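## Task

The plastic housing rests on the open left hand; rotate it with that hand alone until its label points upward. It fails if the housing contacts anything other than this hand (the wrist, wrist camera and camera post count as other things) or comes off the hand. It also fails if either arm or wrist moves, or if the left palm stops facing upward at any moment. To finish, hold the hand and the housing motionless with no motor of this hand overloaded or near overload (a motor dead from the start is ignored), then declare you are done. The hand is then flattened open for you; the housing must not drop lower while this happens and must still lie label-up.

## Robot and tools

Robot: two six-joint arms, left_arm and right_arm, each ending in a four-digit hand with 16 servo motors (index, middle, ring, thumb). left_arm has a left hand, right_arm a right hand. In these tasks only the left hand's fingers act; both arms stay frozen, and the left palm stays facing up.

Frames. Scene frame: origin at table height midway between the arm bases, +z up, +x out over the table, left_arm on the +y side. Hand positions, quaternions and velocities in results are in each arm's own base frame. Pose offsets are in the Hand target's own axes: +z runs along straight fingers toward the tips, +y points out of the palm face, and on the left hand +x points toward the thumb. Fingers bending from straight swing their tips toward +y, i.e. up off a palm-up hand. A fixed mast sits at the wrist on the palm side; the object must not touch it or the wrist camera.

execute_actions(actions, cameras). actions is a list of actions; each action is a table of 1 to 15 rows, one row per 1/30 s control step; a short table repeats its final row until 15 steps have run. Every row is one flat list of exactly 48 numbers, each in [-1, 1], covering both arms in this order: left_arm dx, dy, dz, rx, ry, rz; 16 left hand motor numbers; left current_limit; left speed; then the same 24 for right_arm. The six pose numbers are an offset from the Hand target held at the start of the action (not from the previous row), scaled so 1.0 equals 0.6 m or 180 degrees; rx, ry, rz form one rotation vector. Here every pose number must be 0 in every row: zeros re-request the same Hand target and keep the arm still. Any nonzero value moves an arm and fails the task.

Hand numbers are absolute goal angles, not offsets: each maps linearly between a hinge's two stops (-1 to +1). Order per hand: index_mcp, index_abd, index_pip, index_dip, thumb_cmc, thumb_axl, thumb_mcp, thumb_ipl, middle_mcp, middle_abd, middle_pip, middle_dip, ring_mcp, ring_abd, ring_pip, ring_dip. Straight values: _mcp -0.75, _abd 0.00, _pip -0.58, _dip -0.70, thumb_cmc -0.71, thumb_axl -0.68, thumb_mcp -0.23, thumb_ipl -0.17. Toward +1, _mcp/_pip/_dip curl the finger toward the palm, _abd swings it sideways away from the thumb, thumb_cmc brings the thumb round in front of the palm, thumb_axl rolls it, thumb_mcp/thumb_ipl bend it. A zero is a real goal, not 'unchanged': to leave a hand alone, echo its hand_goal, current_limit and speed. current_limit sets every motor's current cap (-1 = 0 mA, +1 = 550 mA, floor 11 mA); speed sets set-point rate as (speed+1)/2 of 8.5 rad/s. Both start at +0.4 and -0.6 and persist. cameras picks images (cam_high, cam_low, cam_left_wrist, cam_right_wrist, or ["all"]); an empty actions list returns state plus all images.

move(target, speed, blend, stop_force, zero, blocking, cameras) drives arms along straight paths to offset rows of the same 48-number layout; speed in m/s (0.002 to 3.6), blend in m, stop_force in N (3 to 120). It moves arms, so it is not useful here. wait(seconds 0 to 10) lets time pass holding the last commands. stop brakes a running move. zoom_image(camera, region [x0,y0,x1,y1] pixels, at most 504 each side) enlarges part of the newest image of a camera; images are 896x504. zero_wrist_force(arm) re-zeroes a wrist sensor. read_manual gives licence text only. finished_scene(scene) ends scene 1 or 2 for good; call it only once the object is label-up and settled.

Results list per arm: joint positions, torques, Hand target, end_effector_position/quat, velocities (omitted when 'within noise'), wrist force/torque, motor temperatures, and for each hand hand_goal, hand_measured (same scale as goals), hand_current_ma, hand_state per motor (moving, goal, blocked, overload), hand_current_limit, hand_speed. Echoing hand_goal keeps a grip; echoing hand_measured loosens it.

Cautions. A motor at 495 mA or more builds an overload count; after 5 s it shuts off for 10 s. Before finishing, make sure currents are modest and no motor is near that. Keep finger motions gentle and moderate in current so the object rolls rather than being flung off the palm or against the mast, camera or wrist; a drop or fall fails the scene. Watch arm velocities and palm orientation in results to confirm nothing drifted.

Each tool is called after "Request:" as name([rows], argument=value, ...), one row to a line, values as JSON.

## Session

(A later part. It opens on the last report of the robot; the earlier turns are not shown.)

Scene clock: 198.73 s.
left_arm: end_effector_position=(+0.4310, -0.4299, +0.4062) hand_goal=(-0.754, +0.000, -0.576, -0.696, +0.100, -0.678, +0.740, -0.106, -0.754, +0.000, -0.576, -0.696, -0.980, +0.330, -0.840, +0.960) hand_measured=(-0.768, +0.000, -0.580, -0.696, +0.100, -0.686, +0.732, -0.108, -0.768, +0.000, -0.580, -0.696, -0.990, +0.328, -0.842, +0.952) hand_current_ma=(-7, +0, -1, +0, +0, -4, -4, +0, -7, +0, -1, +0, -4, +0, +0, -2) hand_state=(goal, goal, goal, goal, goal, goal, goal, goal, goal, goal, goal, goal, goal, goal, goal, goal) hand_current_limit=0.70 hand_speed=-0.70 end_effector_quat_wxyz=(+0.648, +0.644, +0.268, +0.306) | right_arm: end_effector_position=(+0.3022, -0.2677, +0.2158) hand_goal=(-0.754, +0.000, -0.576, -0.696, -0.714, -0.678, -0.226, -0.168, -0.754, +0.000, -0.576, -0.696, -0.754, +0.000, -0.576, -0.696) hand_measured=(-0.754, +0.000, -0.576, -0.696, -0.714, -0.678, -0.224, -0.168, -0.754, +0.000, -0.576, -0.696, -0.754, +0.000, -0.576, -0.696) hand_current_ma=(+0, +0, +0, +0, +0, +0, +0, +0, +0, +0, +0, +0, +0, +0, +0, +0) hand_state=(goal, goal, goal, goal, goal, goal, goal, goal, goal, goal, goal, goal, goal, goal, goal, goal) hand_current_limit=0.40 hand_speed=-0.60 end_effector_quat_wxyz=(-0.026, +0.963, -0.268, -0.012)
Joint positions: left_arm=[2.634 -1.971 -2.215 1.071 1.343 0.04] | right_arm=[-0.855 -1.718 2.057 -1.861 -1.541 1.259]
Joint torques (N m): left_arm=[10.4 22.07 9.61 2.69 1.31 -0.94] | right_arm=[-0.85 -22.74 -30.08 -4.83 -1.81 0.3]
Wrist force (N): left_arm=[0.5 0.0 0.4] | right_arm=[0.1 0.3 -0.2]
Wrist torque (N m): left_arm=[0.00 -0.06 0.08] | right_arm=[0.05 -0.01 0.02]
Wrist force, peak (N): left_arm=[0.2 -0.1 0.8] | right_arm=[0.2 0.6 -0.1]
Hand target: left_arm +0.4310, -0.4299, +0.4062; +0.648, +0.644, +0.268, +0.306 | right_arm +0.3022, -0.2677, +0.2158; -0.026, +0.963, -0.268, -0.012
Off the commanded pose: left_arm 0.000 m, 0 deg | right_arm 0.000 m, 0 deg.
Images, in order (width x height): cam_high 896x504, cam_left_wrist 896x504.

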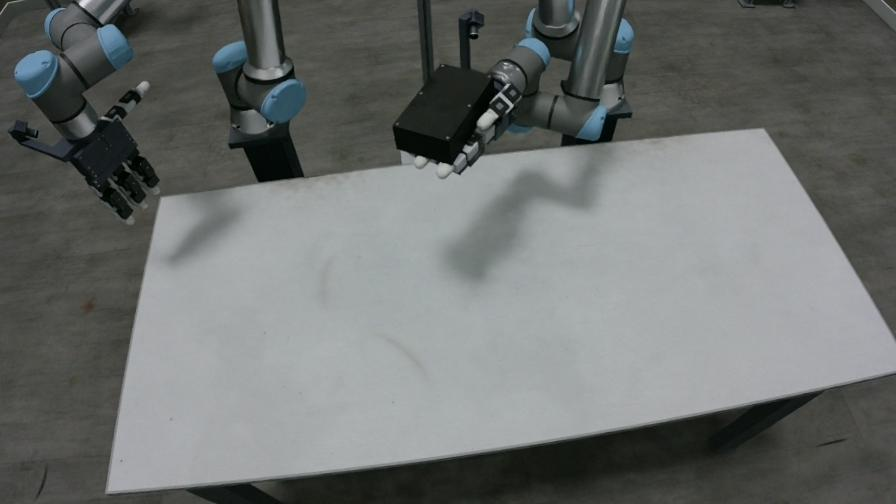

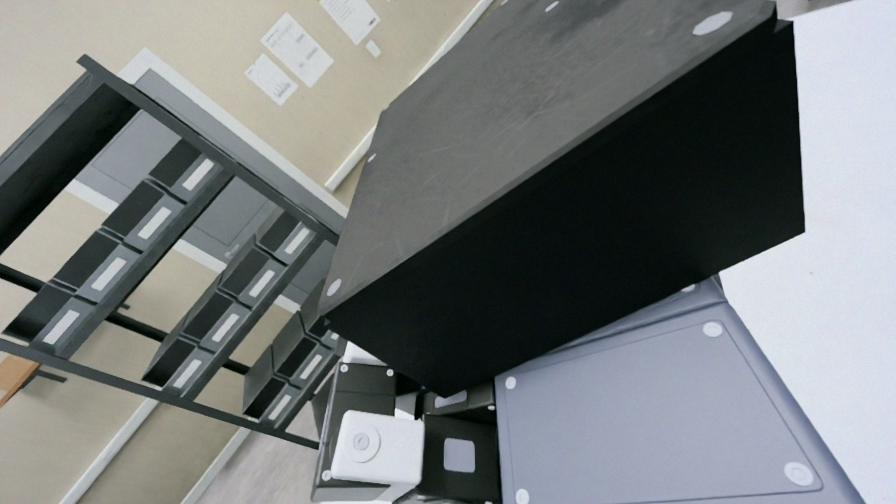

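Request:
execute_actions([
  [[0,0,0,0,0,0,-0.754,0,-0.576,-0.696,0.1,-0.677,0.74,-0.106,-0.754,0,-0.576,-0.696,-1,0.45,-0.547,0.87,0.7,-0.85,0,0,0,0,0,0,-0.754,0,-0.576,-0.696,-0.714,-0.678,-0.226,-0.168,-0.754,0,-0.576,-0.696,-0.754,0,-0.576,-0.696,0.4,-0.6]],
  [[0,0,0,0,0,0,-0.754,0,-0.576,-0.696,0.1,-0.677,0.74,-0.106,-0.754,0,-0.576,-0.696,-1,0.45,-0.261,0.797,0.7,-0.85,0,0,0,0,0,0,-0.754,0,-0.576,-0.696,-0.714,-0.678,-0.226,-0.168,-0.754,0,-0.576,-0.696,-0.754,0,-0.576,-0.696,0.4,-0.6]],
], cameras=["cam_left_wrist","cam_high"])

Request:
zoom_image(camera="cam_high", region=[360, 20, 600, 200])

Scene clock: 222.20 s.
left_arm: end_effector_position=(+0.4310, -0.4299, +0.4062) hand_goal=(-0.754, +0.000, -0.576, -0.696, +0.100, -0.678, +0.740, -0.106, -0.754, +0.000, -0.576, -0.696, -1.000, +0.450, -0.262, +0.796) hand_measured=(-0.768, +0.000, -0.580, -0.696, +0.098, -0.690, +0.730, -0.108, -0.768, +0.000, -0.580, -0.696, -1.000, +0.454, -0.306, +0.788) hand_current_ma=(-7, +0, -1, +0, +0, -7, -5, +0, -7, +0, -1, +0, +0, +1, -46, -2) hand_state=(goal, goal, goal, goal, goal, goal, goal, goal, goal, goal, goal, goal, goal, goal, blocked, goal) hand_current_limit=0.70 hand_speed=-0.85 end_effector_quat_wxyz=(+0.648, +0.644, +0.268, +0.306) | right_arm: end_effector_position=(+0.3022, -0.2677, +0.2158) hand_goal=(-0.754, +0.000, -0.576, -0.696, -0.714, -0.678, -0.226, -0.168, -0.754, +0.000, -0.576, -0.696, -0.754, +0.000, -0.576, -0.696) hand_measured=(-0.754, +0.000, -0.576, -0.696, -0.714, -0.678, -0.224, -0.168, -0.754, +0.000, -0.576, -0.696, -0.754, +0.000, -0.576, -0.696) hand_current_ma=(+0, +0, +0, +0, +0, +0, +0, +0, +0, +0, +0, +0, +0, +0, +0, +0) hand_state=(goal, goal, goal, goal, goal, goal, goal, goal, goal, goal, goal, goal, goal, goal, goal, goal) hand_current_limit=0.40 hand_speed=-0.60 end_effector_quat_wxyz=(-0.026, +0.963, -0.268, -0.012)
Joint positions: left_arm=[2.634 -1.971 -2.215 1.071 1.343 0.04] | right_arm=[-0.855 -1.718 2.057 -1.861 -1.541 1.259]
Joint torques (N m): left_arm=[11.93 22.39 10.46 2.67 1.38 -1.02] | right_arm=[-0.38 -20.57 -31.14 -4.76 -1.99 0.49]
Wrist force (N): left_arm=[-0.1 -0.2 0.5] | right_arm=[0.0 0.0 0.1]
Wrist torque (N m): left_arm=[-0.05 0.03 0.02] | right_arm=[-0.01 0.00 0.00]
Wrist force, peak (N): left_arm=[0.2 -0.2 0.8] | right_arm=[0.5 0.7 0.1]
Hand target: left_arm +0.4310, -0.4299, +0.4062; +0.648, +0.644, +0.268, +0.306 | right_arm +0.3022, -0.2677, +0.2158; -0.026, +0.963, -0.268, -0.012
Off the commanded pose: left_arm 0.000 m, 0 deg | right_arm 0.000 m, 0 deg.
Images, in order (width x height): cam_high 896x504, cam_left_wrist 896x504.

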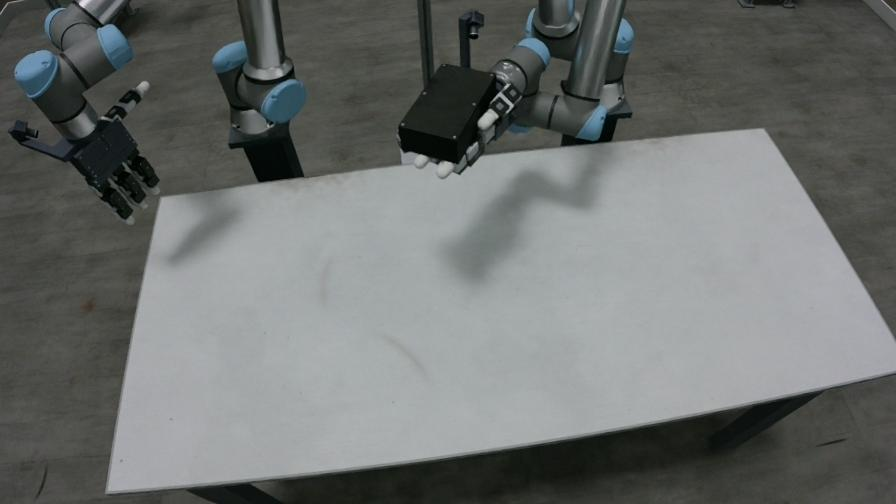

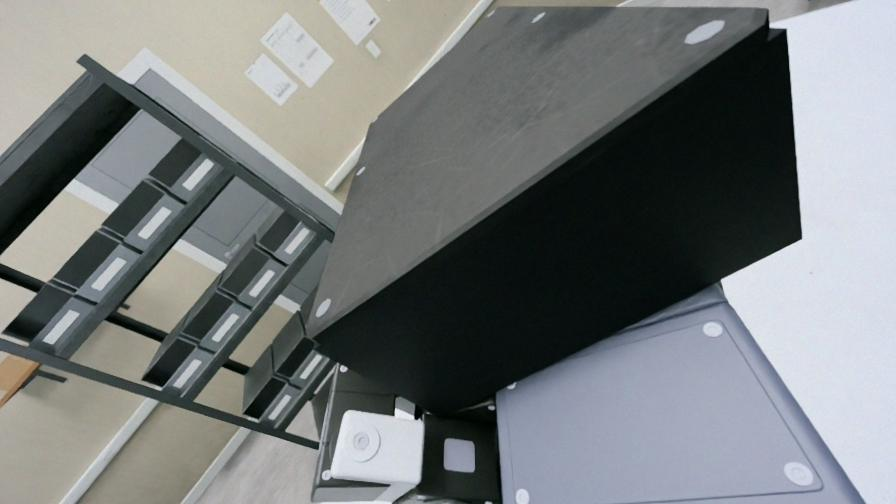

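Scaled by 2.100 from the camera's 896x504 image, which has a finer 1280x720 frame.

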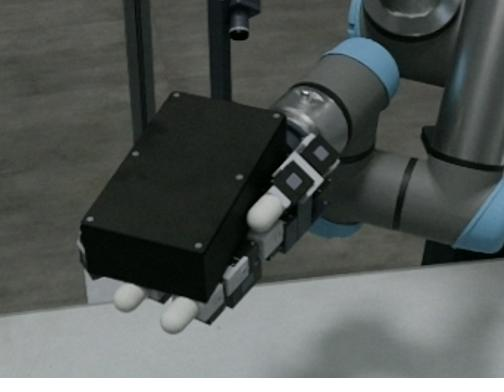

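Request:
execute_actions([
  [[0,0,0,0,0,0,-0.754,0,-0.576,-0.696,0.1,-0.677,0.74,-0.106,-0.754,0,-0.576,-0.696,-1,0.45,-0.02,0.54,0.7,-0.88,0,0,0,0,0,0,-0.754,0,-0.576,-0.696,-0.714,-0.678,-0.226,-0.168,-0.754,0,-0.576,-0.696,-0.754,0,-0.576,-0.696,0.4,-0.6]],
], cameras=["cam_left_wrist","cam_high"])

Request:
zoom_image(camera="cam_high", region=[360, 20, 600, 200])

Scene clock: 227.10 s.
left_arm: end_effector_position=(+0.4310, -0.4299, +0.4062) hand_goal=(-0.754, +0.000, -0.576, -0.696, +0.100, -0.678, +0.740, -0.106, -0.754, +0.000, -0.576, -0.696, -1.000, +0.450, -0.020, +0.540) hand_measured=(-0.768, +0.000, -0.580, -0.696, +0.096, -0.700, +0.728, -0.108, -0.768, +0.000, -0.580, -0.696, -1.000, +0.456, -0.072, +0.532) hand_current_ma=(-7, +0, -1, +0, -1, -18, -7, +0, -7, +0, -1, +0, +0, +1, -62, -3) hand_state=(goal, goal, goal, goal, goal, blocked, goal, goal, goal, goal, goal, goal, goal, goal, blocked, goal) hand_current_limit=0.70 hand_speed=-0.88 end_effector_quat_wxyz=(+0.648, +0.644, +0.268, +0.306) | right_arm: end_effector_position=(+0.3022, -0.2677, +0.2158) hand_goal=(-0.754, +0.000, -0.576, -0.696, -0.714, -0.678, -0.226, -0.168, -0.754, +0.000, -0.576, -0.696, -0.754, +0.000, -0.576, -0.696) hand_measured=(-0.754, +0.000, -0.576, -0.696, -0.714, -0.678, -0.224, -0.168, -0.754, +0.000, -0.576, -0.696, -0.754, +0.000, -0.576, -0.696) hand_current_ma=(+0, +0, +0, +0, +0, +0, +0, +0, +0, +0, +0, +0, +0, +0, +0, +0) hand_state=(goal, goal, goal, goal, goal, goal, goal, goal, goal, goal, goal, goal, goal, goal, goal, goal) hand_current_limit=0.40 hand_speed=-0.60 end_effector_quat_wxyz=(-0.026, +0.963, -0.268, -0.012)
Joint positions: left_arm=[2.634 -1.971 -2.215 1.071 1.343 0.04] | right_arm=[-0.855 -1.718 2.057 -1.861 -1.541 1.259]
Joint torques (N m): left_arm=[12.38 22.38 10.74 2.7 1.51 -0.97] | right_arm=[0.41 -23.97 -31.43 -4.71 -1.7 0.62]
Wrist force (N): left_arm=[0.1 0.0 0.4] | right_arm=[0.3 0.2 -0.1]
Wrist torque (N m): left_arm=[-0.01 -0.01 0.03] | right_arm=[0.03 -0.04 0.02]
Wrist force, peak (N): left_arm=[0.1 -0.5 0.6] | right_arm=[0.4 0.7 0.4]
Hand target: left_arm +0.4310, -0.4299, +0.4062; +0.648, +0.644, +0.268, +0.306 | right_arm +0.3022, -0.2677, +0.2158; -0.026, +0.963, -0.268, -0.012
Off the commanded pose: left_arm 0.000 m, 0 deg | right_arm 0.000 m, 0 deg.
Images, in order (width x height): cam_high 896x504, cam_left_wrist 896x504.

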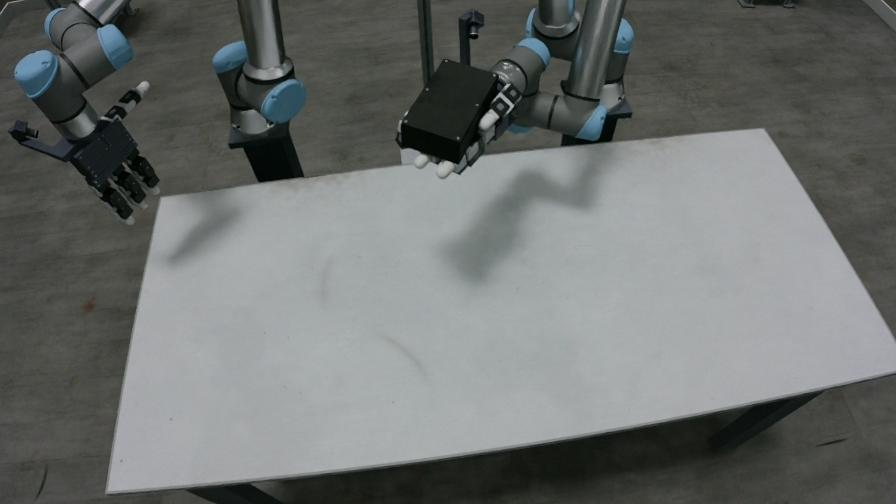

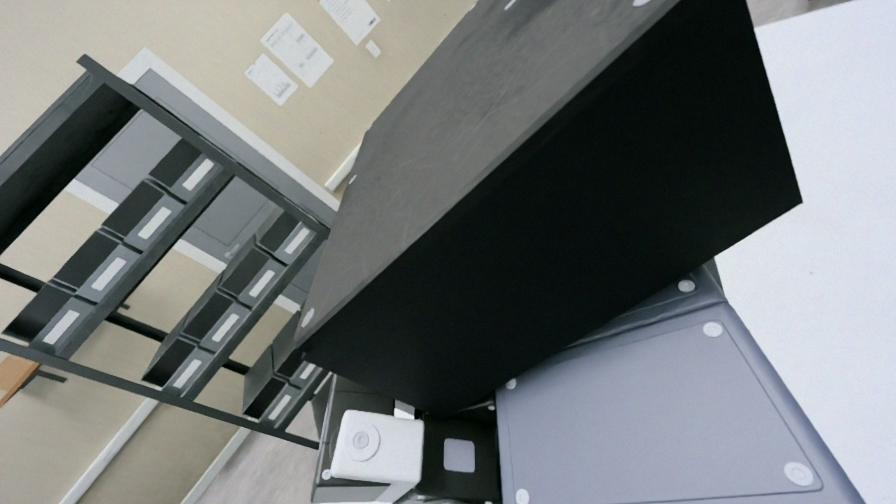

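Scaled by 2.100 from the camera's 896x504 image, which has a finer 1280x720 frame.

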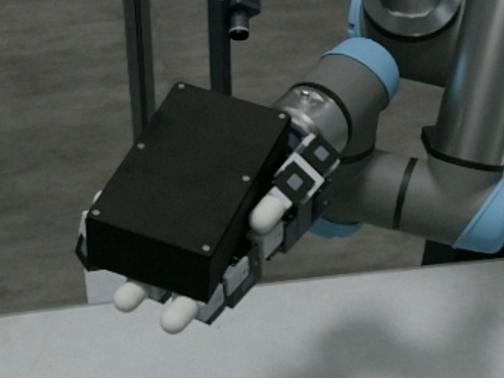

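Request:
execute_actions([
  [[0,0,0,0,0,0,-0.754,0,-0.576,-0.696,0.1,-0.677,0.74,-0.106,-0.754,0,-0.576,-0.696,-1,0.45,0.26,0.23,0.7,-0.88,0,0,0,0,0,0,-0.754,0,-0.576,-0.696,-0.714,-0.678,-0.226,-0.168,-0.754,0,-0.576,-0.696,-0.754,0,-0.576,-0.696,0.4,-0.6]],
], cameras=["cam_left_wrist","cam_high"])

Request:
zoom_image(camera="cam_high", region=[360, 20, 600, 200])

Scene clock: 231.20 s.
left_arm: end_effector_position=(+0.4310, -0.4299, +0.4062) hand_goal=(-0.754, +0.000, -0.576, -0.696, +0.100, -0.678, +0.740, -0.106, -0.754, +0.000, -0.576, -0.696, -1.000, +0.450, +0.260, +0.230) hand_measured=(-0.768, +0.000, -0.580, -0.696, +0.090, -0.710, +0.726, -0.108, -0.768, +0.000, -0.580, -0.696, -1.000, +0.458, +0.190, +0.218) hand_current_ma=(-7, +0, -1, +0, -3, -37, -10, +0, -7, +0, -1, +0, +0, +2, -108, -5) hand_state=(goal, goal, goal, goal, goal, blocked, goal, goal, goal, goal, goal, goal, goal, goal, blocked, goal) hand_current_limit=0.70 hand_speed=-0.88 end_effector_quat_wxyz=(+0.648, +0.644, +0.268, +0.306) | right_arm: end_effector_position=(+0.3022, -0.2677, +0.2158) hand_goal=(-0.754, +0.000, -0.576, -0.696, -0.714, -0.678, -0.226, -0.168, -0.754, +0.000, -0.576, -0.696, -0.754, +0.000, -0.576, -0.696) hand_measured=(-0.754, +0.000, -0.576, -0.696, -0.714, -0.678, -0.224, -0.168, -0.754, +0.000, -0.576, -0.696, -0.754, +0.000, -0.576, -0.696) hand_current_ma=(+0, +0, +0, +0, +0, +0, +0, +0, +0, +0, +0, +0, +0, +0, +0, +0) hand_state=(goal, goal, goal, goal, goal, goal, goal, goal, goal, goal, goal, goal, goal, goal, goal, goal) hand_current_limit=0.40 hand_speed=-0.60 end_effector_quat_wxyz=(-0.026, +0.963, -0.268, -0.012)
Joint positions: left_arm=[2.634 -1.971 -2.215 1.071 1.343 0.04] | right_arm=[-0.855 -1.718 2.057 -1.861 -1.541 1.259]
Joint torques (N m): left_arm=[12.28 22.71 11.05 2.72 1.58 -0.94] | right_arm=[1.19 -22.21 -32.51 -4.63 -1.72 0.57]
Wrist force (N): left_arm=[0.0 -0.3 0.7] | right_arm=[0.1 0.2 0.4]
Wrist torque (N m): left_arm=[-0.08 0.01 0.02] | right_arm=[0.00 -0.01 0.01]
Wrist force, peak (N): left_arm=[0.3 -0.2 0.7] | right_arm=[0.7 0.5 -0.1]
Hand target: left_arm +0.4310, -0.4299, +0.4062; +0.648, +0.644, +0.268, +0.306 | right_arm +0.3022, -0.2677, +0.2158; -0.026, +0.963, -0.268, -0.012
Off the commanded pose: left_arm 0.000 m, 0 deg | right_arm 0.000 m, 0 deg.
Images, in order (width x height): cam_high 896x504, cam_left_wrist 896x504.

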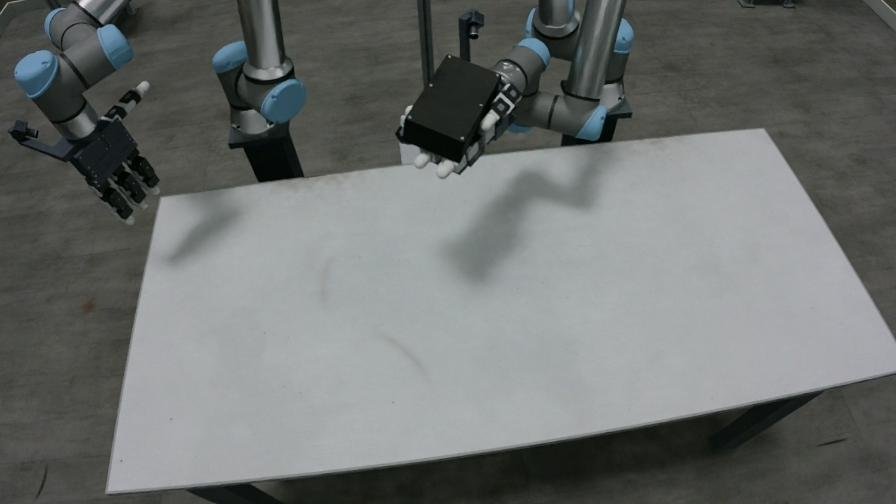

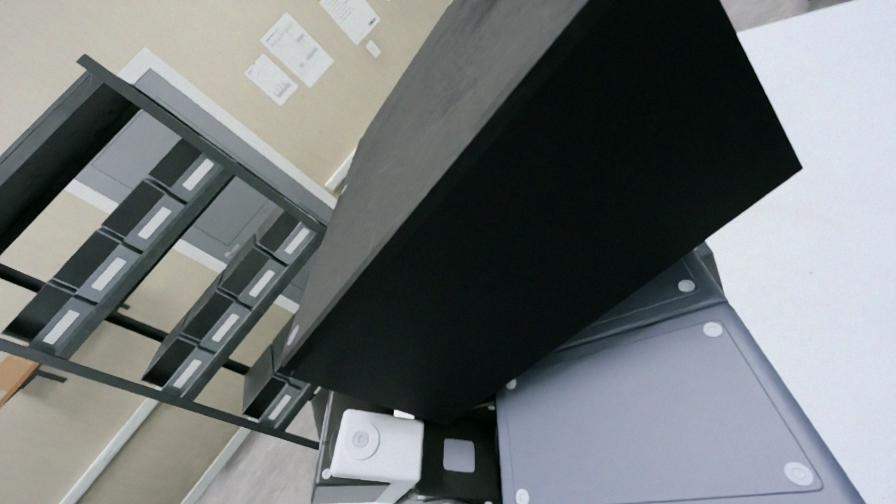

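Scaled by 2.100 from the camera's 896x504 image, which has a finer 1280x720 frame.

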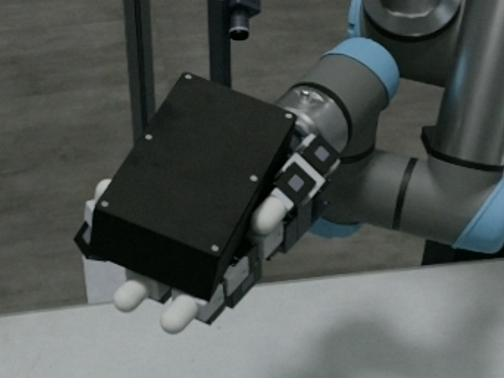

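Request:
execute_actions([
  [[0,0,0,0,0,0,-0.754,0,-0.576,-0.696,0.1,-0.677,0.74,-0.106,-0.754,0,-0.576,-0.696,-1,0.15,0.26,0.23,0.7,-0.9,0,0,0,0,0,0,-0.754,0,-0.576,-0.696,-0.714,-0.678,-0.226,-0.168,-0.754,0,-0.576,-0.696,-0.754,0,-0.576,-0.696,0.4,-0.6]],
], cameras=["cam_left_wrist","cam_high"])

Request:
zoom_image(camera="cam_high", region=[360, 20, 600, 200])

Scene clock: 236.10 s.
left_arm: end_effector_position=(+0.4310, -0.4299, +0.4062) hand_goal=(-0.754, +0.000, -0.576, -0.696, +0.100, -0.678, +0.740, -0.106, -0.754, +0.000, -0.576, -0.696, -1.000, +0.150, +0.260, +0.230) hand_measured=(-0.768, +0.000, -0.580, -0.696, +0.080, -0.730, +0.720, -0.108, -0.768, +0.000, -0.580, -0.696, -1.000, +0.208, +0.190, +0.208) hand_current_ma=(-7, +0, -1, +0, -13, -86, -19, +0, -7, +0, -1, +0, +0, +60, -108, -14) hand_state=(goal, goal, goal, goal, blocked, blocked, blocked, goal, goal, goal, goal, goal, goal, blocked, blocked, blocked) hand_current_limit=0.70 hand_speed=-0.90 end_effector_quat_wxyz=(+0.648, +0.644, +0.268, +0.306) | right_arm: end_effector_position=(+0.3022, -0.2677, +0.2158) hand_goal=(-0.754, +0.000, -0.576, -0.696, -0.714, -0.678, -0.226, -0.168, -0.754, +0.000, -0.576, -0.696, -0.754, +0.000, -0.576, -0.696) hand_measured=(-0.754, +0.000, -0.576, -0.696, -0.714, -0.678, -0.224, -0.168, -0.754, +0.000, -0.576, -0.696, -0.754, +0.000, -0.576, -0.696) hand_current_ma=(+0, +0, +0, +0, +0, +0, +0, +0, +0, +0, +0, +0, +0, +0, +0, +0) hand_state=(goal, goal, goal, goal, goal, goal, goal, goal, goal, goal, goal, goal, goal, goal, goal, goal) hand_current_limit=0.40 hand_speed=-0.60 end_effector_quat_wxyz=(-0.026, +0.963, -0.268, -0.012)
Joint positions: left_arm=[2.634 -1.971 -2.215 1.071 1.343 0.04] | right_arm=[-0.855 -1.718 2.057 -1.861 -1.541 1.259]
Joint torques (N m): left_arm=[11.98 22.66 10.58 2.7 1.59 -0.89] | right_arm=[-0.12 -21.22 -31.56 -4.74 -1.76 0.69]
Wrist force (N): left_arm=[0.2 -0.3 0.4] | right_arm=[0.2 0.3 0.2]
Wrist torque (N m): left_arm=[-0.06 -0.02 0.03] | right_arm=[0.01 -0.03 0.02]
Wrist force, peak (N): left_arm=[-0.2 -0.5 0.6] | right_arm=[0.2 0.8 0.0]
Hand target: left_arm +0.4310, -0.4299, +0.4062; +0.648, +0.644, +0.268, +0.306 | right_arm +0.3022, -0.2677, +0.2158; -0.026, +0.963, -0.268, -0.012
Off the commanded pose: left_arm 0.000 m, 0 deg | right_arm 0.000 m, 0 deg.
Images, in order (width x height): cam_high 896x504, cam_left_wrist 896x504.

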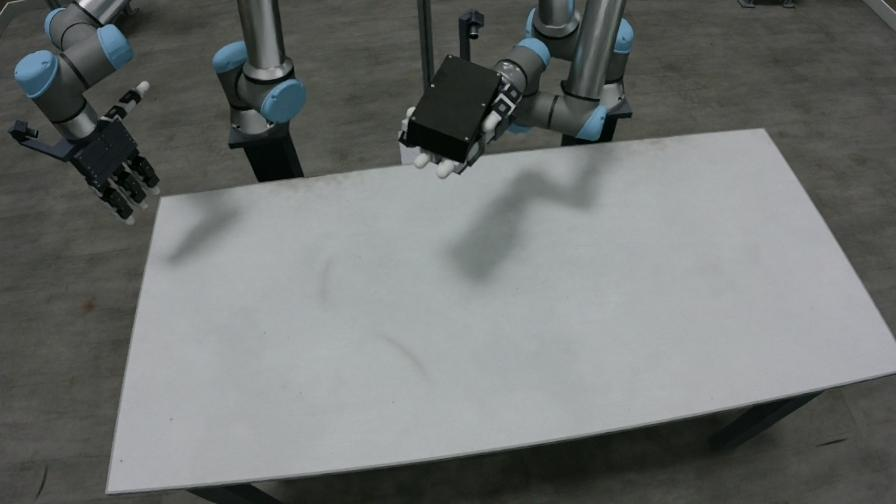

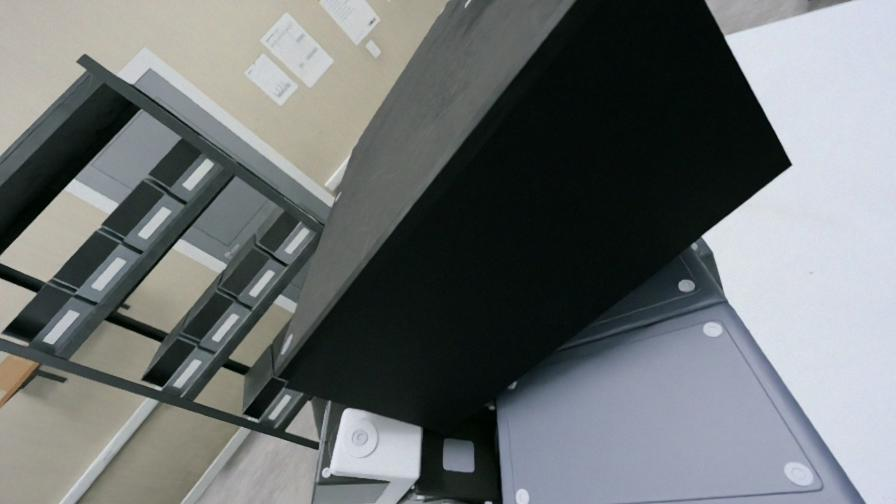

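Scaled by 2.100 from the camera's 896x504 image, which has a finer 1280x720 frame.

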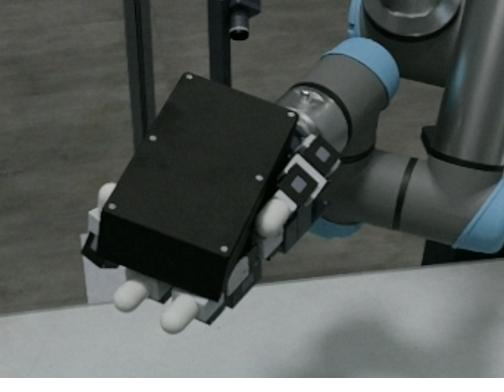

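Request:
execute_actions([
  [[0,0,0,0,0,0,-0.754,0,-0.576,-0.696,0.17,-0.55,0.76,-0.106,-0.754,0,-0.576,-0.696,-0.767,-0.1,0.05,0.319,0.7,-0.9,0,0,0,0,0,0,-0.754,0,-0.576,-0.696,-0.714,-0.678,-0.226,-0.168,-0.754,0,-0.576,-0.696,-0.754,0,-0.576,-0.696,0.4,-0.6]],
], cameras=["cam_left_wrist","cam_high"])

Request:
zoom_image(camera="cam_high", region=[360, 20, 600, 200])

Scene clock: 269.13 s.
left_arm: end_effector_position=(+0.4310, -0.4299, +0.4062) hand_goal=(-0.754, +0.000, -0.576, -0.696, +0.170, -0.550, +0.760, -0.106, -0.754, +0.000, -0.576, -0.696, -0.768, -0.100, +0.050, +0.318) hand_measured=(-0.768, +0.000, -0.580, -0.696, +0.096, -0.730, +0.718, -0.122, -0.768, +0.000, -0.580, -0.696, -0.886, +0.028, -0.002, +0.266) hand_current_ma=(-7, +0, -1, +0, -118, -467, -70, -13, -7, +0, -1, +0, -288, +240, -62, -62) hand_state=(goal, goal, goal, goal, blocked, blocked, blocked, goal, goal, goal, goal, goal, blocked, blocked, blocked, blocked) hand_current_limit=0.70 hand_speed=-0.90 end_effector_quat_wxyz=(+0.648, +0.644, +0.268, +0.306) | right_arm: end_effector_position=(+0.3022, -0.2677, +0.2158) hand_goal=(-0.754, +0.000, -0.576, -0.696, -0.714, -0.678, -0.226, -0.168, -0.754, +0.000, -0.576, -0.696, -0.754, +0.000, -0.576, -0.696) hand_measured=(-0.754, +0.000, -0.576, -0.696, -0.714, -0.678, -0.224, -0.168, -0.754, +0.000, -0.576, -0.696, -0.754, +0.000, -0.576, -0.696) hand_current_ma=(+0, +0, +0, +0, +0, +0, +0, +0, +0, +0, +0, +0, +0, +0, +0, +0) hand_state=(goal, goal, goal, goal, goal, goal, goal, goal, goal, goal, goal, goal, goal, goal, goal, goal) hand_current_limit=0.40 hand_speed=-0.60 end_effector_quat_wxyz=(-0.026, +0.963, -0.268, -0.012)
Joint positions: left_arm=[2.634 -1.971 -2.215 1.071 1.343 0.04] | right_arm=[-0.855 -1.718 2.057 -1.861 -1.541 1.259]
Joint torques (N m): left_arm=[11.12 22.36 13.67 2.7 2.26 -0.36] | right_arm=[-0.06 -22.03 -33.74 -4.86 -1.84 0.5]
Wrist force (N): left_arm=[0.1 0.1 0.6] | right_arm=[0.1 0.0 -0.2]
Wrist torque (N m): left_arm=[-0.03 -0.01 0.01] | right_arm=[0.01 -0.01 0.01]
Wrist force, peak (N): left_arm=[0.3 -0.1 0.9] | right_arm=[0.2 0.8 0.0]
Hand target: left_arm +0.4310, -0.4299, +0.4062; +0.648, +0.644, +0.268, +0.306 | right_arm +0.3022, -0.2677, +0.2158; -0.026, +0.963, -0.268, -0.012
Off the commanded pose: left_arm 0.000 m, 0 deg | right_arm 0.000 m, 0 deg.
Images, in order (width x height): cam_high 896x504, cam_left_wrist 896x504.

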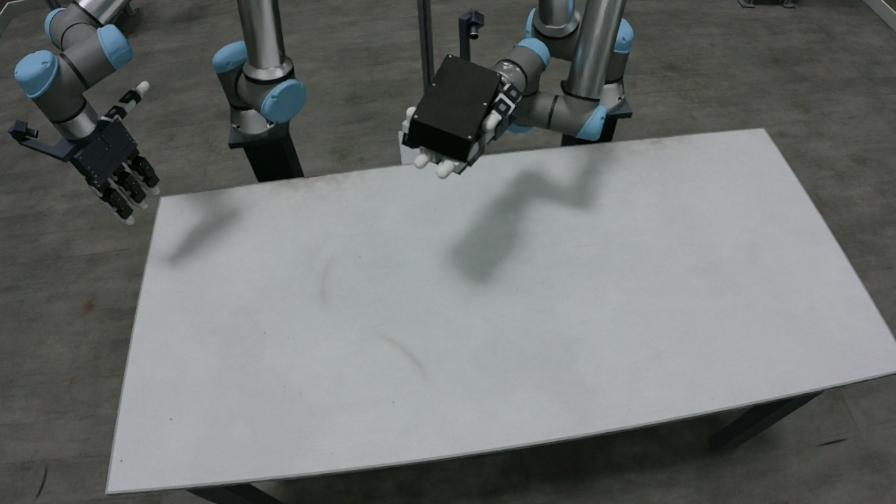

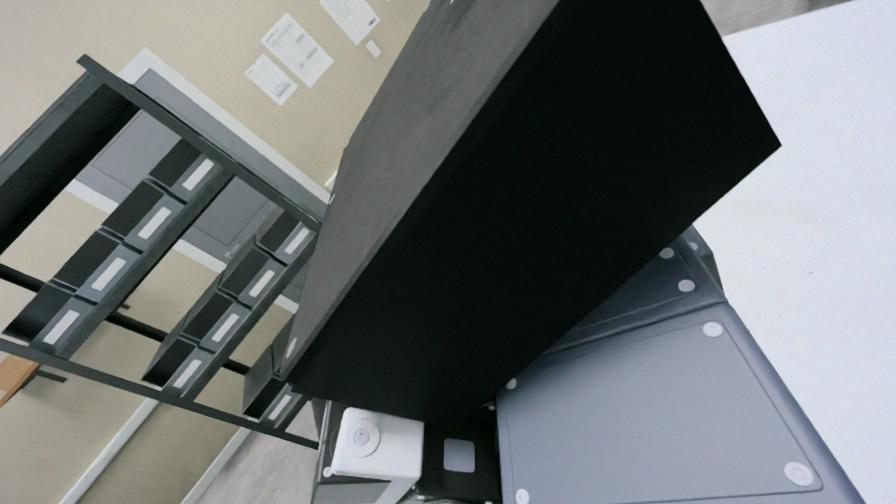

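Scaled by 2.100 from the camera's 896x504 image, which has a finer 1280x720 frame.

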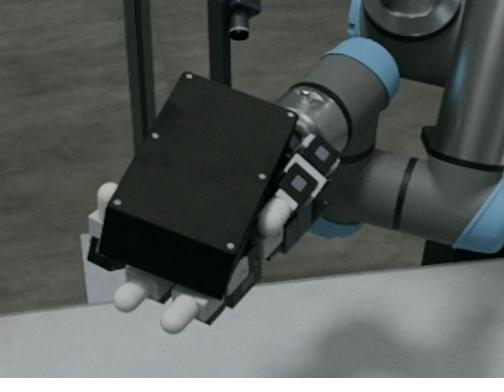

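Request:
zoom_image(camera="cam_high", region=[390, 80, 480, 170])

Request:
zoom_image(camera="cam_low", region=[430, 90, 510, 150])

Scaled by 5.600 from the camera's 896x504 image, which has a finer 1280x720 frame.

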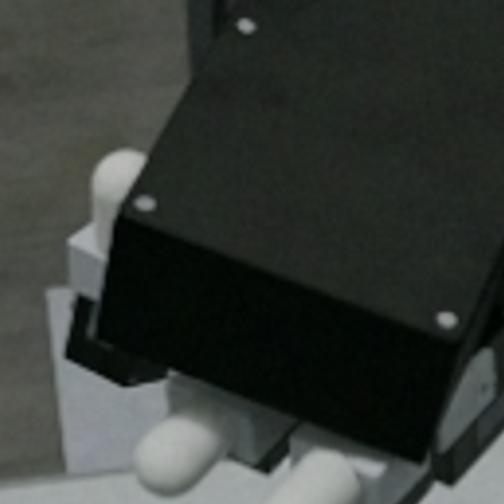

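This scene's latest camera images include none from cam_low. They are from: cam_high, cam_left_wrist. cam_low's image comes with the result of a call that names it in "cameras".

Request:
execute_actions([
  [[0,0,0,0,0,0,-0.754,0,-0.576,-0.696,0.09,-0.69,0.73,-0.11,-0.754,0,-0.576,-0.696,-0.92,0.1,0.05,0.318,0.7,-0.88,0,0,0,0,0,0,-0.754,0,-0.576,-0.696,-0.714,-0.678,-0.226,-0.168,-0.754,0,-0.576,-0.696,-0.754,0,-0.576,-0.696,0.4,-0.6]],
  [[0,0,0,0,0,0,-0.754,0,-0.576,-0.696,0.09,-0.69,0.73,-0.11,-0.754,0,-0.576,-0.696,-1,0.3,-0.26,0.6,0.7,-0.88,0,0,0,0,0,0,-0.754,0,-0.576,-0.696,-0.714,-0.678,-0.226,-0.168,-0.754,0,-0.576,-0.696,-0.754,0,-0.576,-0.696,0.4,-0.6]],
], cameras=["cam_left_wrist","cam_high"])

Request:
execute_actions([
  [[0,0,0,0,0,0,-0.754,0,-0.576,-0.696,0.09,-0.69,0.73,-0.11,-0.754,0,-0.576,-0.696,-1,0.3,-0.839,0.9,0.7,-0.8,0,0,0,0,0,0,-0.754,0,-0.576,-0.696,-0.714,-0.678,-0.226,-0.168,-0.754,0,-0.576,-0.696,-0.754,0,-0.576,-0.696,0.4,-0.6]],
], cameras=["cam_left_wrist","cam_high"])

Request:
zoom_image(camera="cam_high", region=[370, 30, 550, 190])

Scene clock: 305.70 s.
left_arm: end_effector_position=(+0.4310, -0.4299, +0.4062) hand_goal=(-0.754, +0.000, -0.576, -0.696, +0.090, -0.690, +0.730, -0.110, -0.754, +0.000, -0.576, -0.696, -1.000, +0.300, -0.260, +0.600) hand_measured=(-0.768, +0.000, -0.580, -0.696, +0.088, -0.702, +0.724, -0.112, -0.770, +0.000, -0.582, -0.696, -1.000, +0.296, -0.260, +0.598) hand_current_ma=(-7, +0, -1, +0, +0, -6, -3, +0, -10, +0, -2, +0, +0, -1, +0, +0) hand_state=(goal, goal, goal, goal, goal, goal, goal, goal, goal, goal, goal, goal, goal, goal, goal, goal) hand_current_limit=0.70 hand_speed=-0.88 end_effector_quat_wxyz=(+0.648, +0.644, +0.268, +0.306) | right_arm: end_effector_position=(+0.3022, -0.2677, +0.2158) hand_goal=(-0.754, +0.000, -0.576, -0.696, -0.714, -0.678, -0.226, -0.168, -0.754, +0.000, -0.576, -0.696, -0.754, +0.000, -0.576, -0.696) hand_measured=(-0.754, +0.000, -0.576, -0.696, -0.714, -0.678, -0.224, -0.168, -0.754, +0.000, -0.576, -0.696, -0.754, +0.000, -0.576, -0.696) hand_current_ma=(+0, +0, +0, +0, +0, +0, +0, +0, +0, +0, +0, +0, +0, +0, +0, +0) hand_state=(goal, goal, goal, goal, goal, goal, goal, goal, goal, goal, goal, goal, goal, goal, goal, goal) hand_current_limit=0.40 hand_speed=-0.60 end_effector_quat_wxyz=(-0.026, +0.963, -0.268, -0.012)
Joint positions: left_arm=[2.634 -1.971 -2.215 1.071 1.343 0.04] | right_arm=[-0.855 -1.718 2.057 -1.861 -1.541 1.259]
Joint torques (N m): left_arm=[11.07 22.48 14.07 2.79 1.73 -0.19] | right_arm=[-0.26 -22.64 -33.4 -4.8 -1.72 0.63]
Wrist force (N): left_arm=[0.3 0.3 0.5] | right_arm=[0.4 0.5 0.1]
Wrist torque (N m): left_arm=[0.00 -0.04 0.04] | right_arm=[0.05 -0.05 0.04]
Wrist force, peak (N): left_arm=[0.4 0.0 1.0] | right_arm=[0.5 0.7 0.1]
Hand target: left_arm +0.4310, -0.4299, +0.4062; +0.648, +0.644, +0.268, +0.306 | right_arm +0.3022, -0.2677, +0.2158; -0.026, +0.963, -0.268, -0.012
Off the commanded pose: left_arm 0.000 m, 0 deg | right_arm 0.000 m, 0 deg.
Images, in order (width x height): cam_high 896x504, cam_left_wrist 896x504.

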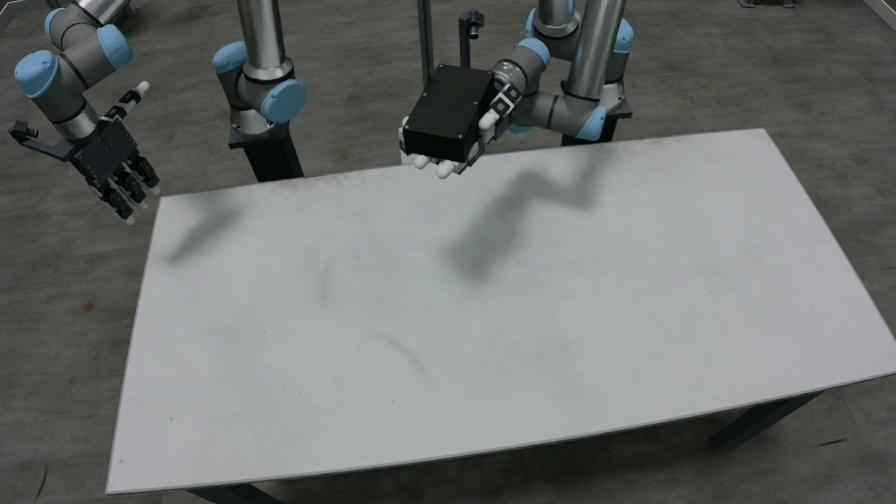

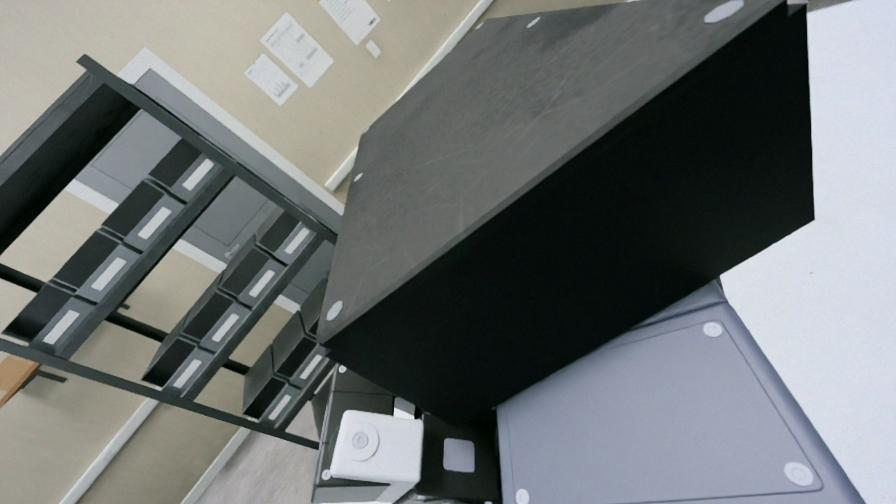

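Scene clock: 306.80 s.
left_arm: end_effector_position=(+0.4310, -0.4299, +0.4062) hand_goal=(-0.754, +0.000, -0.576, -0.696, +0.090, -0.690, +0.730, -0.110, -0.754, +0.000, -0.576, -0.696, -1.000, +0.300, -0.840, +0.900) hand_measured=(-0.768, +0.000, -0.580, -0.696, +0.088, -0.702, +0.724, -0.112, -0.770, +0.000, -0.582, -0.696, -1.000, +0.296, -0.838, +0.898) hand_current_ma=(-7, +0, -1, +0, +0, -6, -3, +0, -10, +0, -2, +0, +0, -1, +0, +0) hand_state=(goal, goal, goal, goal, goal, goal, goal, goal, goal, goal, goal, goal, goal, goal, goal, goal) hand_current_limit=0.70 hand_speed=-0.80 end_effector_quat_wxyz=(+0.648, +0.644, +0.268, +0.306) | right_arm: end_effector_position=(+0.3022, -0.2677, +0.2158) hand_goal=(-0.754, +0.000, -0.576, -0.696, -0.714, -0.678, -0.226, -0.168, -0.754, +0.000, -0.576, -0.696, -0.754, +0.000, -0.576, -0.696) hand_measured=(-0.754, +0.000, -0.576, -0.696, -0.714, -0.678, -0.224, -0.168, -0.754, +0.000, -0.576, -0.696, -0.754, +0.000, -0.576, -0.696) hand_current_ma=(+0, +0, +0, +0, +0, +0, +0, +0, +0, +0, +0, +0, +0, +0, +0, +0) hand_state=(goal, goal, goal, goal, goal, goal, goal, goal, goal, goal, goal, goal, goal, goal, goal, goal) hand_current_limit=0.40 hand_speed=-0.60 end_effector_quat_wxyz=(-0.026, +0.963, -0.268, -0.012)
Joint positions: left_arm=[2.634 -1.971 -2.215 1.071 1.343 0.04] | right_arm=[-0.855 -1.718 2.057 -1.861 -1.541 1.259]
Joint torques (N m): left_arm=[10.74 22.47 14.36 2.72 1.73 0] | right_arm=[-1.08 -22.44 -32.01 -4.64 -1.91 0.95]
Wrist force (N): left_arm=[0.3 -0.1 0.6] | right_arm=[0.1 0.5 -0.1]
Wrist torque (N m): left_arm=[-0.04 -0.04 0.05] | right_arm=[0.06 -0.01 0.01]
Wrist force, peak (N): left_arm=[0.2 -0.3 0.7] | right_arm=[0.2 0.7 0.0]
Hand target: left_arm +0.4310, -0.4299, +0.4062; +0.648, +0.644, +0.268, +0.306 | right_arm +0.3022, -0.2677, +0.2158; -0.026, +0.963, -0.268, -0.012
Off the commanded pose: left_arm 0.000 m, 0 deg | right_arm 0.000 m, 0 deg.
Images, in order (width x height): cam_high 896x504, cam_left_wrist 896x504.

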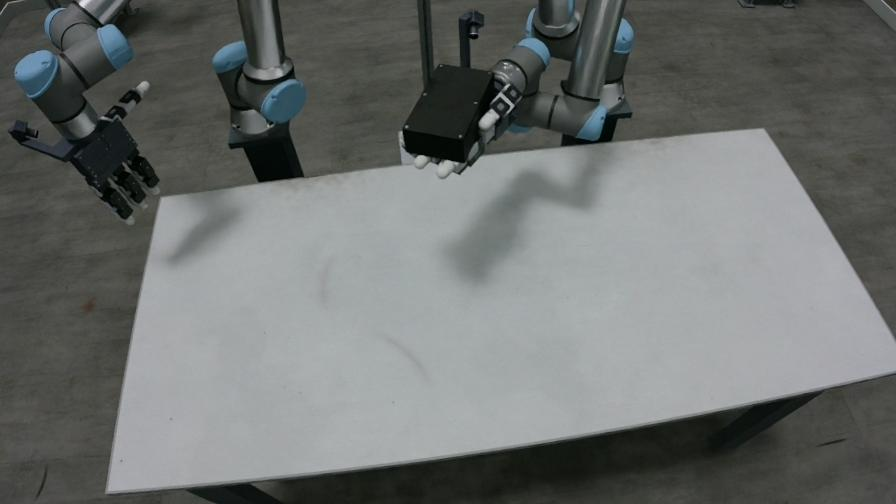

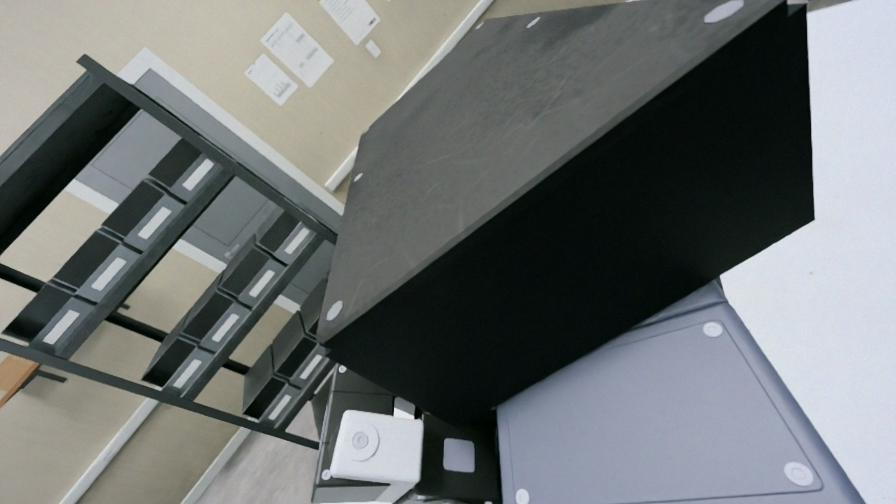

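Scaled by 2.800 from the camera's 896x504 image, which has a finer 1280x720 frame.

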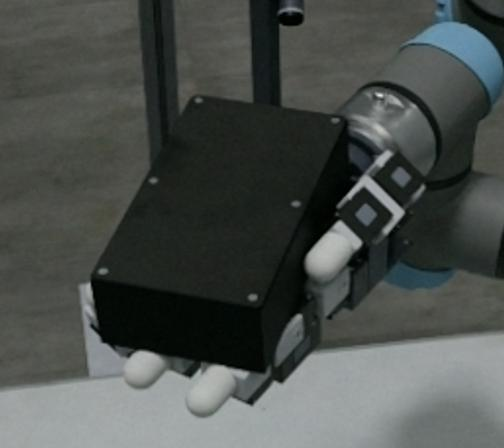

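Request:
execute_actions([
  [[0,0,0,0,0,0,-0.754,0.33,-0.576,-0.696,0.09,-0.69,0.73,-0.11,-0.754,0.33,-0.576,-0.696,-1,0.4,-0.839,0.9,0.7,-0.92,0,0,0,0,0,0,-0.754,0,-0.576,-0.696,-0.714,-0.678,-0.226,-0.168,-0.754,0,-0.576,-0.696,-0.754,0,-0.576,-0.696,0.4,-0.6]],
], cameras=["cam_left_wrist","cam_high"])

Request:
zoom_image(camera="cam_high", region=[370, 30, 550, 190])

Scene clock: 319.40 s.
left_arm: end_effector_position=(+0.4310, -0.4299, +0.4062) hand_goal=(-0.754, +0.330, -0.576, -0.696, +0.090, -0.690, +0.730, -0.110, -0.754, +0.330, -0.576, -0.696, -1.000, +0.400, -0.840, +0.900) hand_measured=(-0.770, +0.316, -0.582, -0.696, +0.088, -0.702, +0.724, -0.112, -0.770, +0.326, -0.582, -0.696, -1.000, +0.400, -0.840, +0.898) hand_current_ma=(-8, -5, -1, +0, +0, -6, -3, +0, -10, -1, -2, +0, +0, +0, +0, +0) hand_state=(goal, goal, goal, goal, goal, goal, goal, goal, goal, goal, goal, goal, goal, goal, goal, goal) hand_current_limit=0.70 hand_speed=-0.92 end_effector_quat_wxyz=(+0.648, +0.644, +0.268, +0.306) | right_arm: end_effector_position=(+0.3022, -0.2677, +0.2158) hand_goal=(-0.754, +0.000, -0.576, -0.696, -0.714, -0.678, -0.226, -0.168, -0.754, +0.000, -0.576, -0.696, -0.754, +0.000, -0.576, -0.696) hand_measured=(-0.754, +0.000, -0.576, -0.696, -0.714, -0.678, -0.224, -0.168, -0.754, +0.000, -0.576, -0.696, -0.754, +0.000, -0.576, -0.696) hand_current_ma=(+0, +0, +0, +0, +0, +0, +0, +0, +0, +0, +0, +0, +0, +0, +0, +0) hand_state=(goal, goal, goal, goal, goal, goal, goal, goal, goal, goal, goal, goal, goal, goal, goal, goal) hand_current_limit=0.40 hand_speed=-0.60 end_effector_quat_wxyz=(-0.026, +0.963, -0.268, -0.012)
Joint positions: left_arm=[2.634 -1.971 -2.215 1.071 1.343 0.04] | right_arm=[-0.855 -1.718 2.057 -1.861 -1.541 1.259]
Joint torques (N m): left_arm=[10.23 30.68 15.74 2.68 1.37 0.06] | right_arm=[-0.19 -22.09 -33.79 -4.69 -1.86 0.67]
Wrist force (N): left_arm=[0.0 0.1 0.7] | right_arm=[0.1 0.3 0.1]
Wrist torque (N m): left_arm=[-0.03 0.01 0.05] | right_arm=[0.02 -0.01 0.02]
Wrist force, peak (N): left_arm=[0.1 -0.1 1.1] | right_arm=[0.5 0.7 0.1]
Hand target: left_arm +0.4310, -0.4299, +0.4062; +0.648, +0.644, +0.268, +0.306 | right_arm +0.3022, -0.2677, +0.2158; -0.026, +0.963, -0.268, -0.012
Off the commanded pose: left_arm 0.000 m, 0 deg | right_arm 0.000 m, 0 deg.
Images, in order (width x height): cam_high 896x504, cam_left_wrist 896x504.

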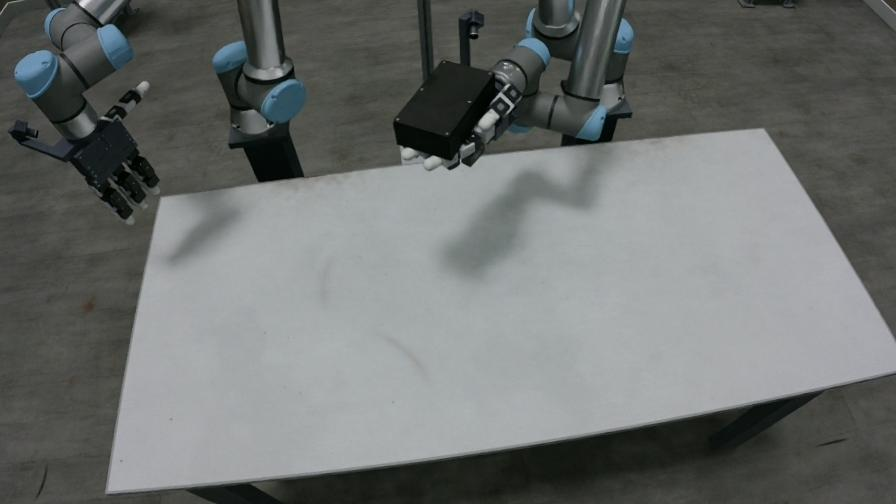

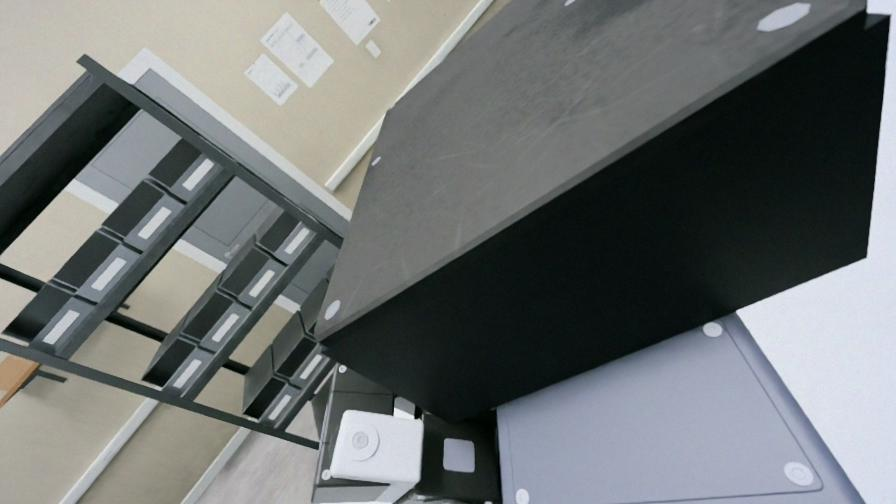

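Scaled by 2.800 from the camera's 896x504 image, which has a finer 1280x720 frame.

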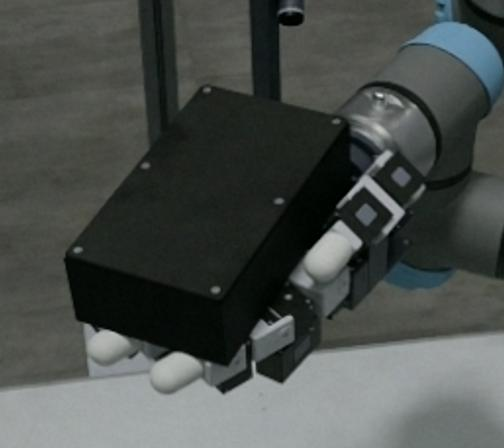

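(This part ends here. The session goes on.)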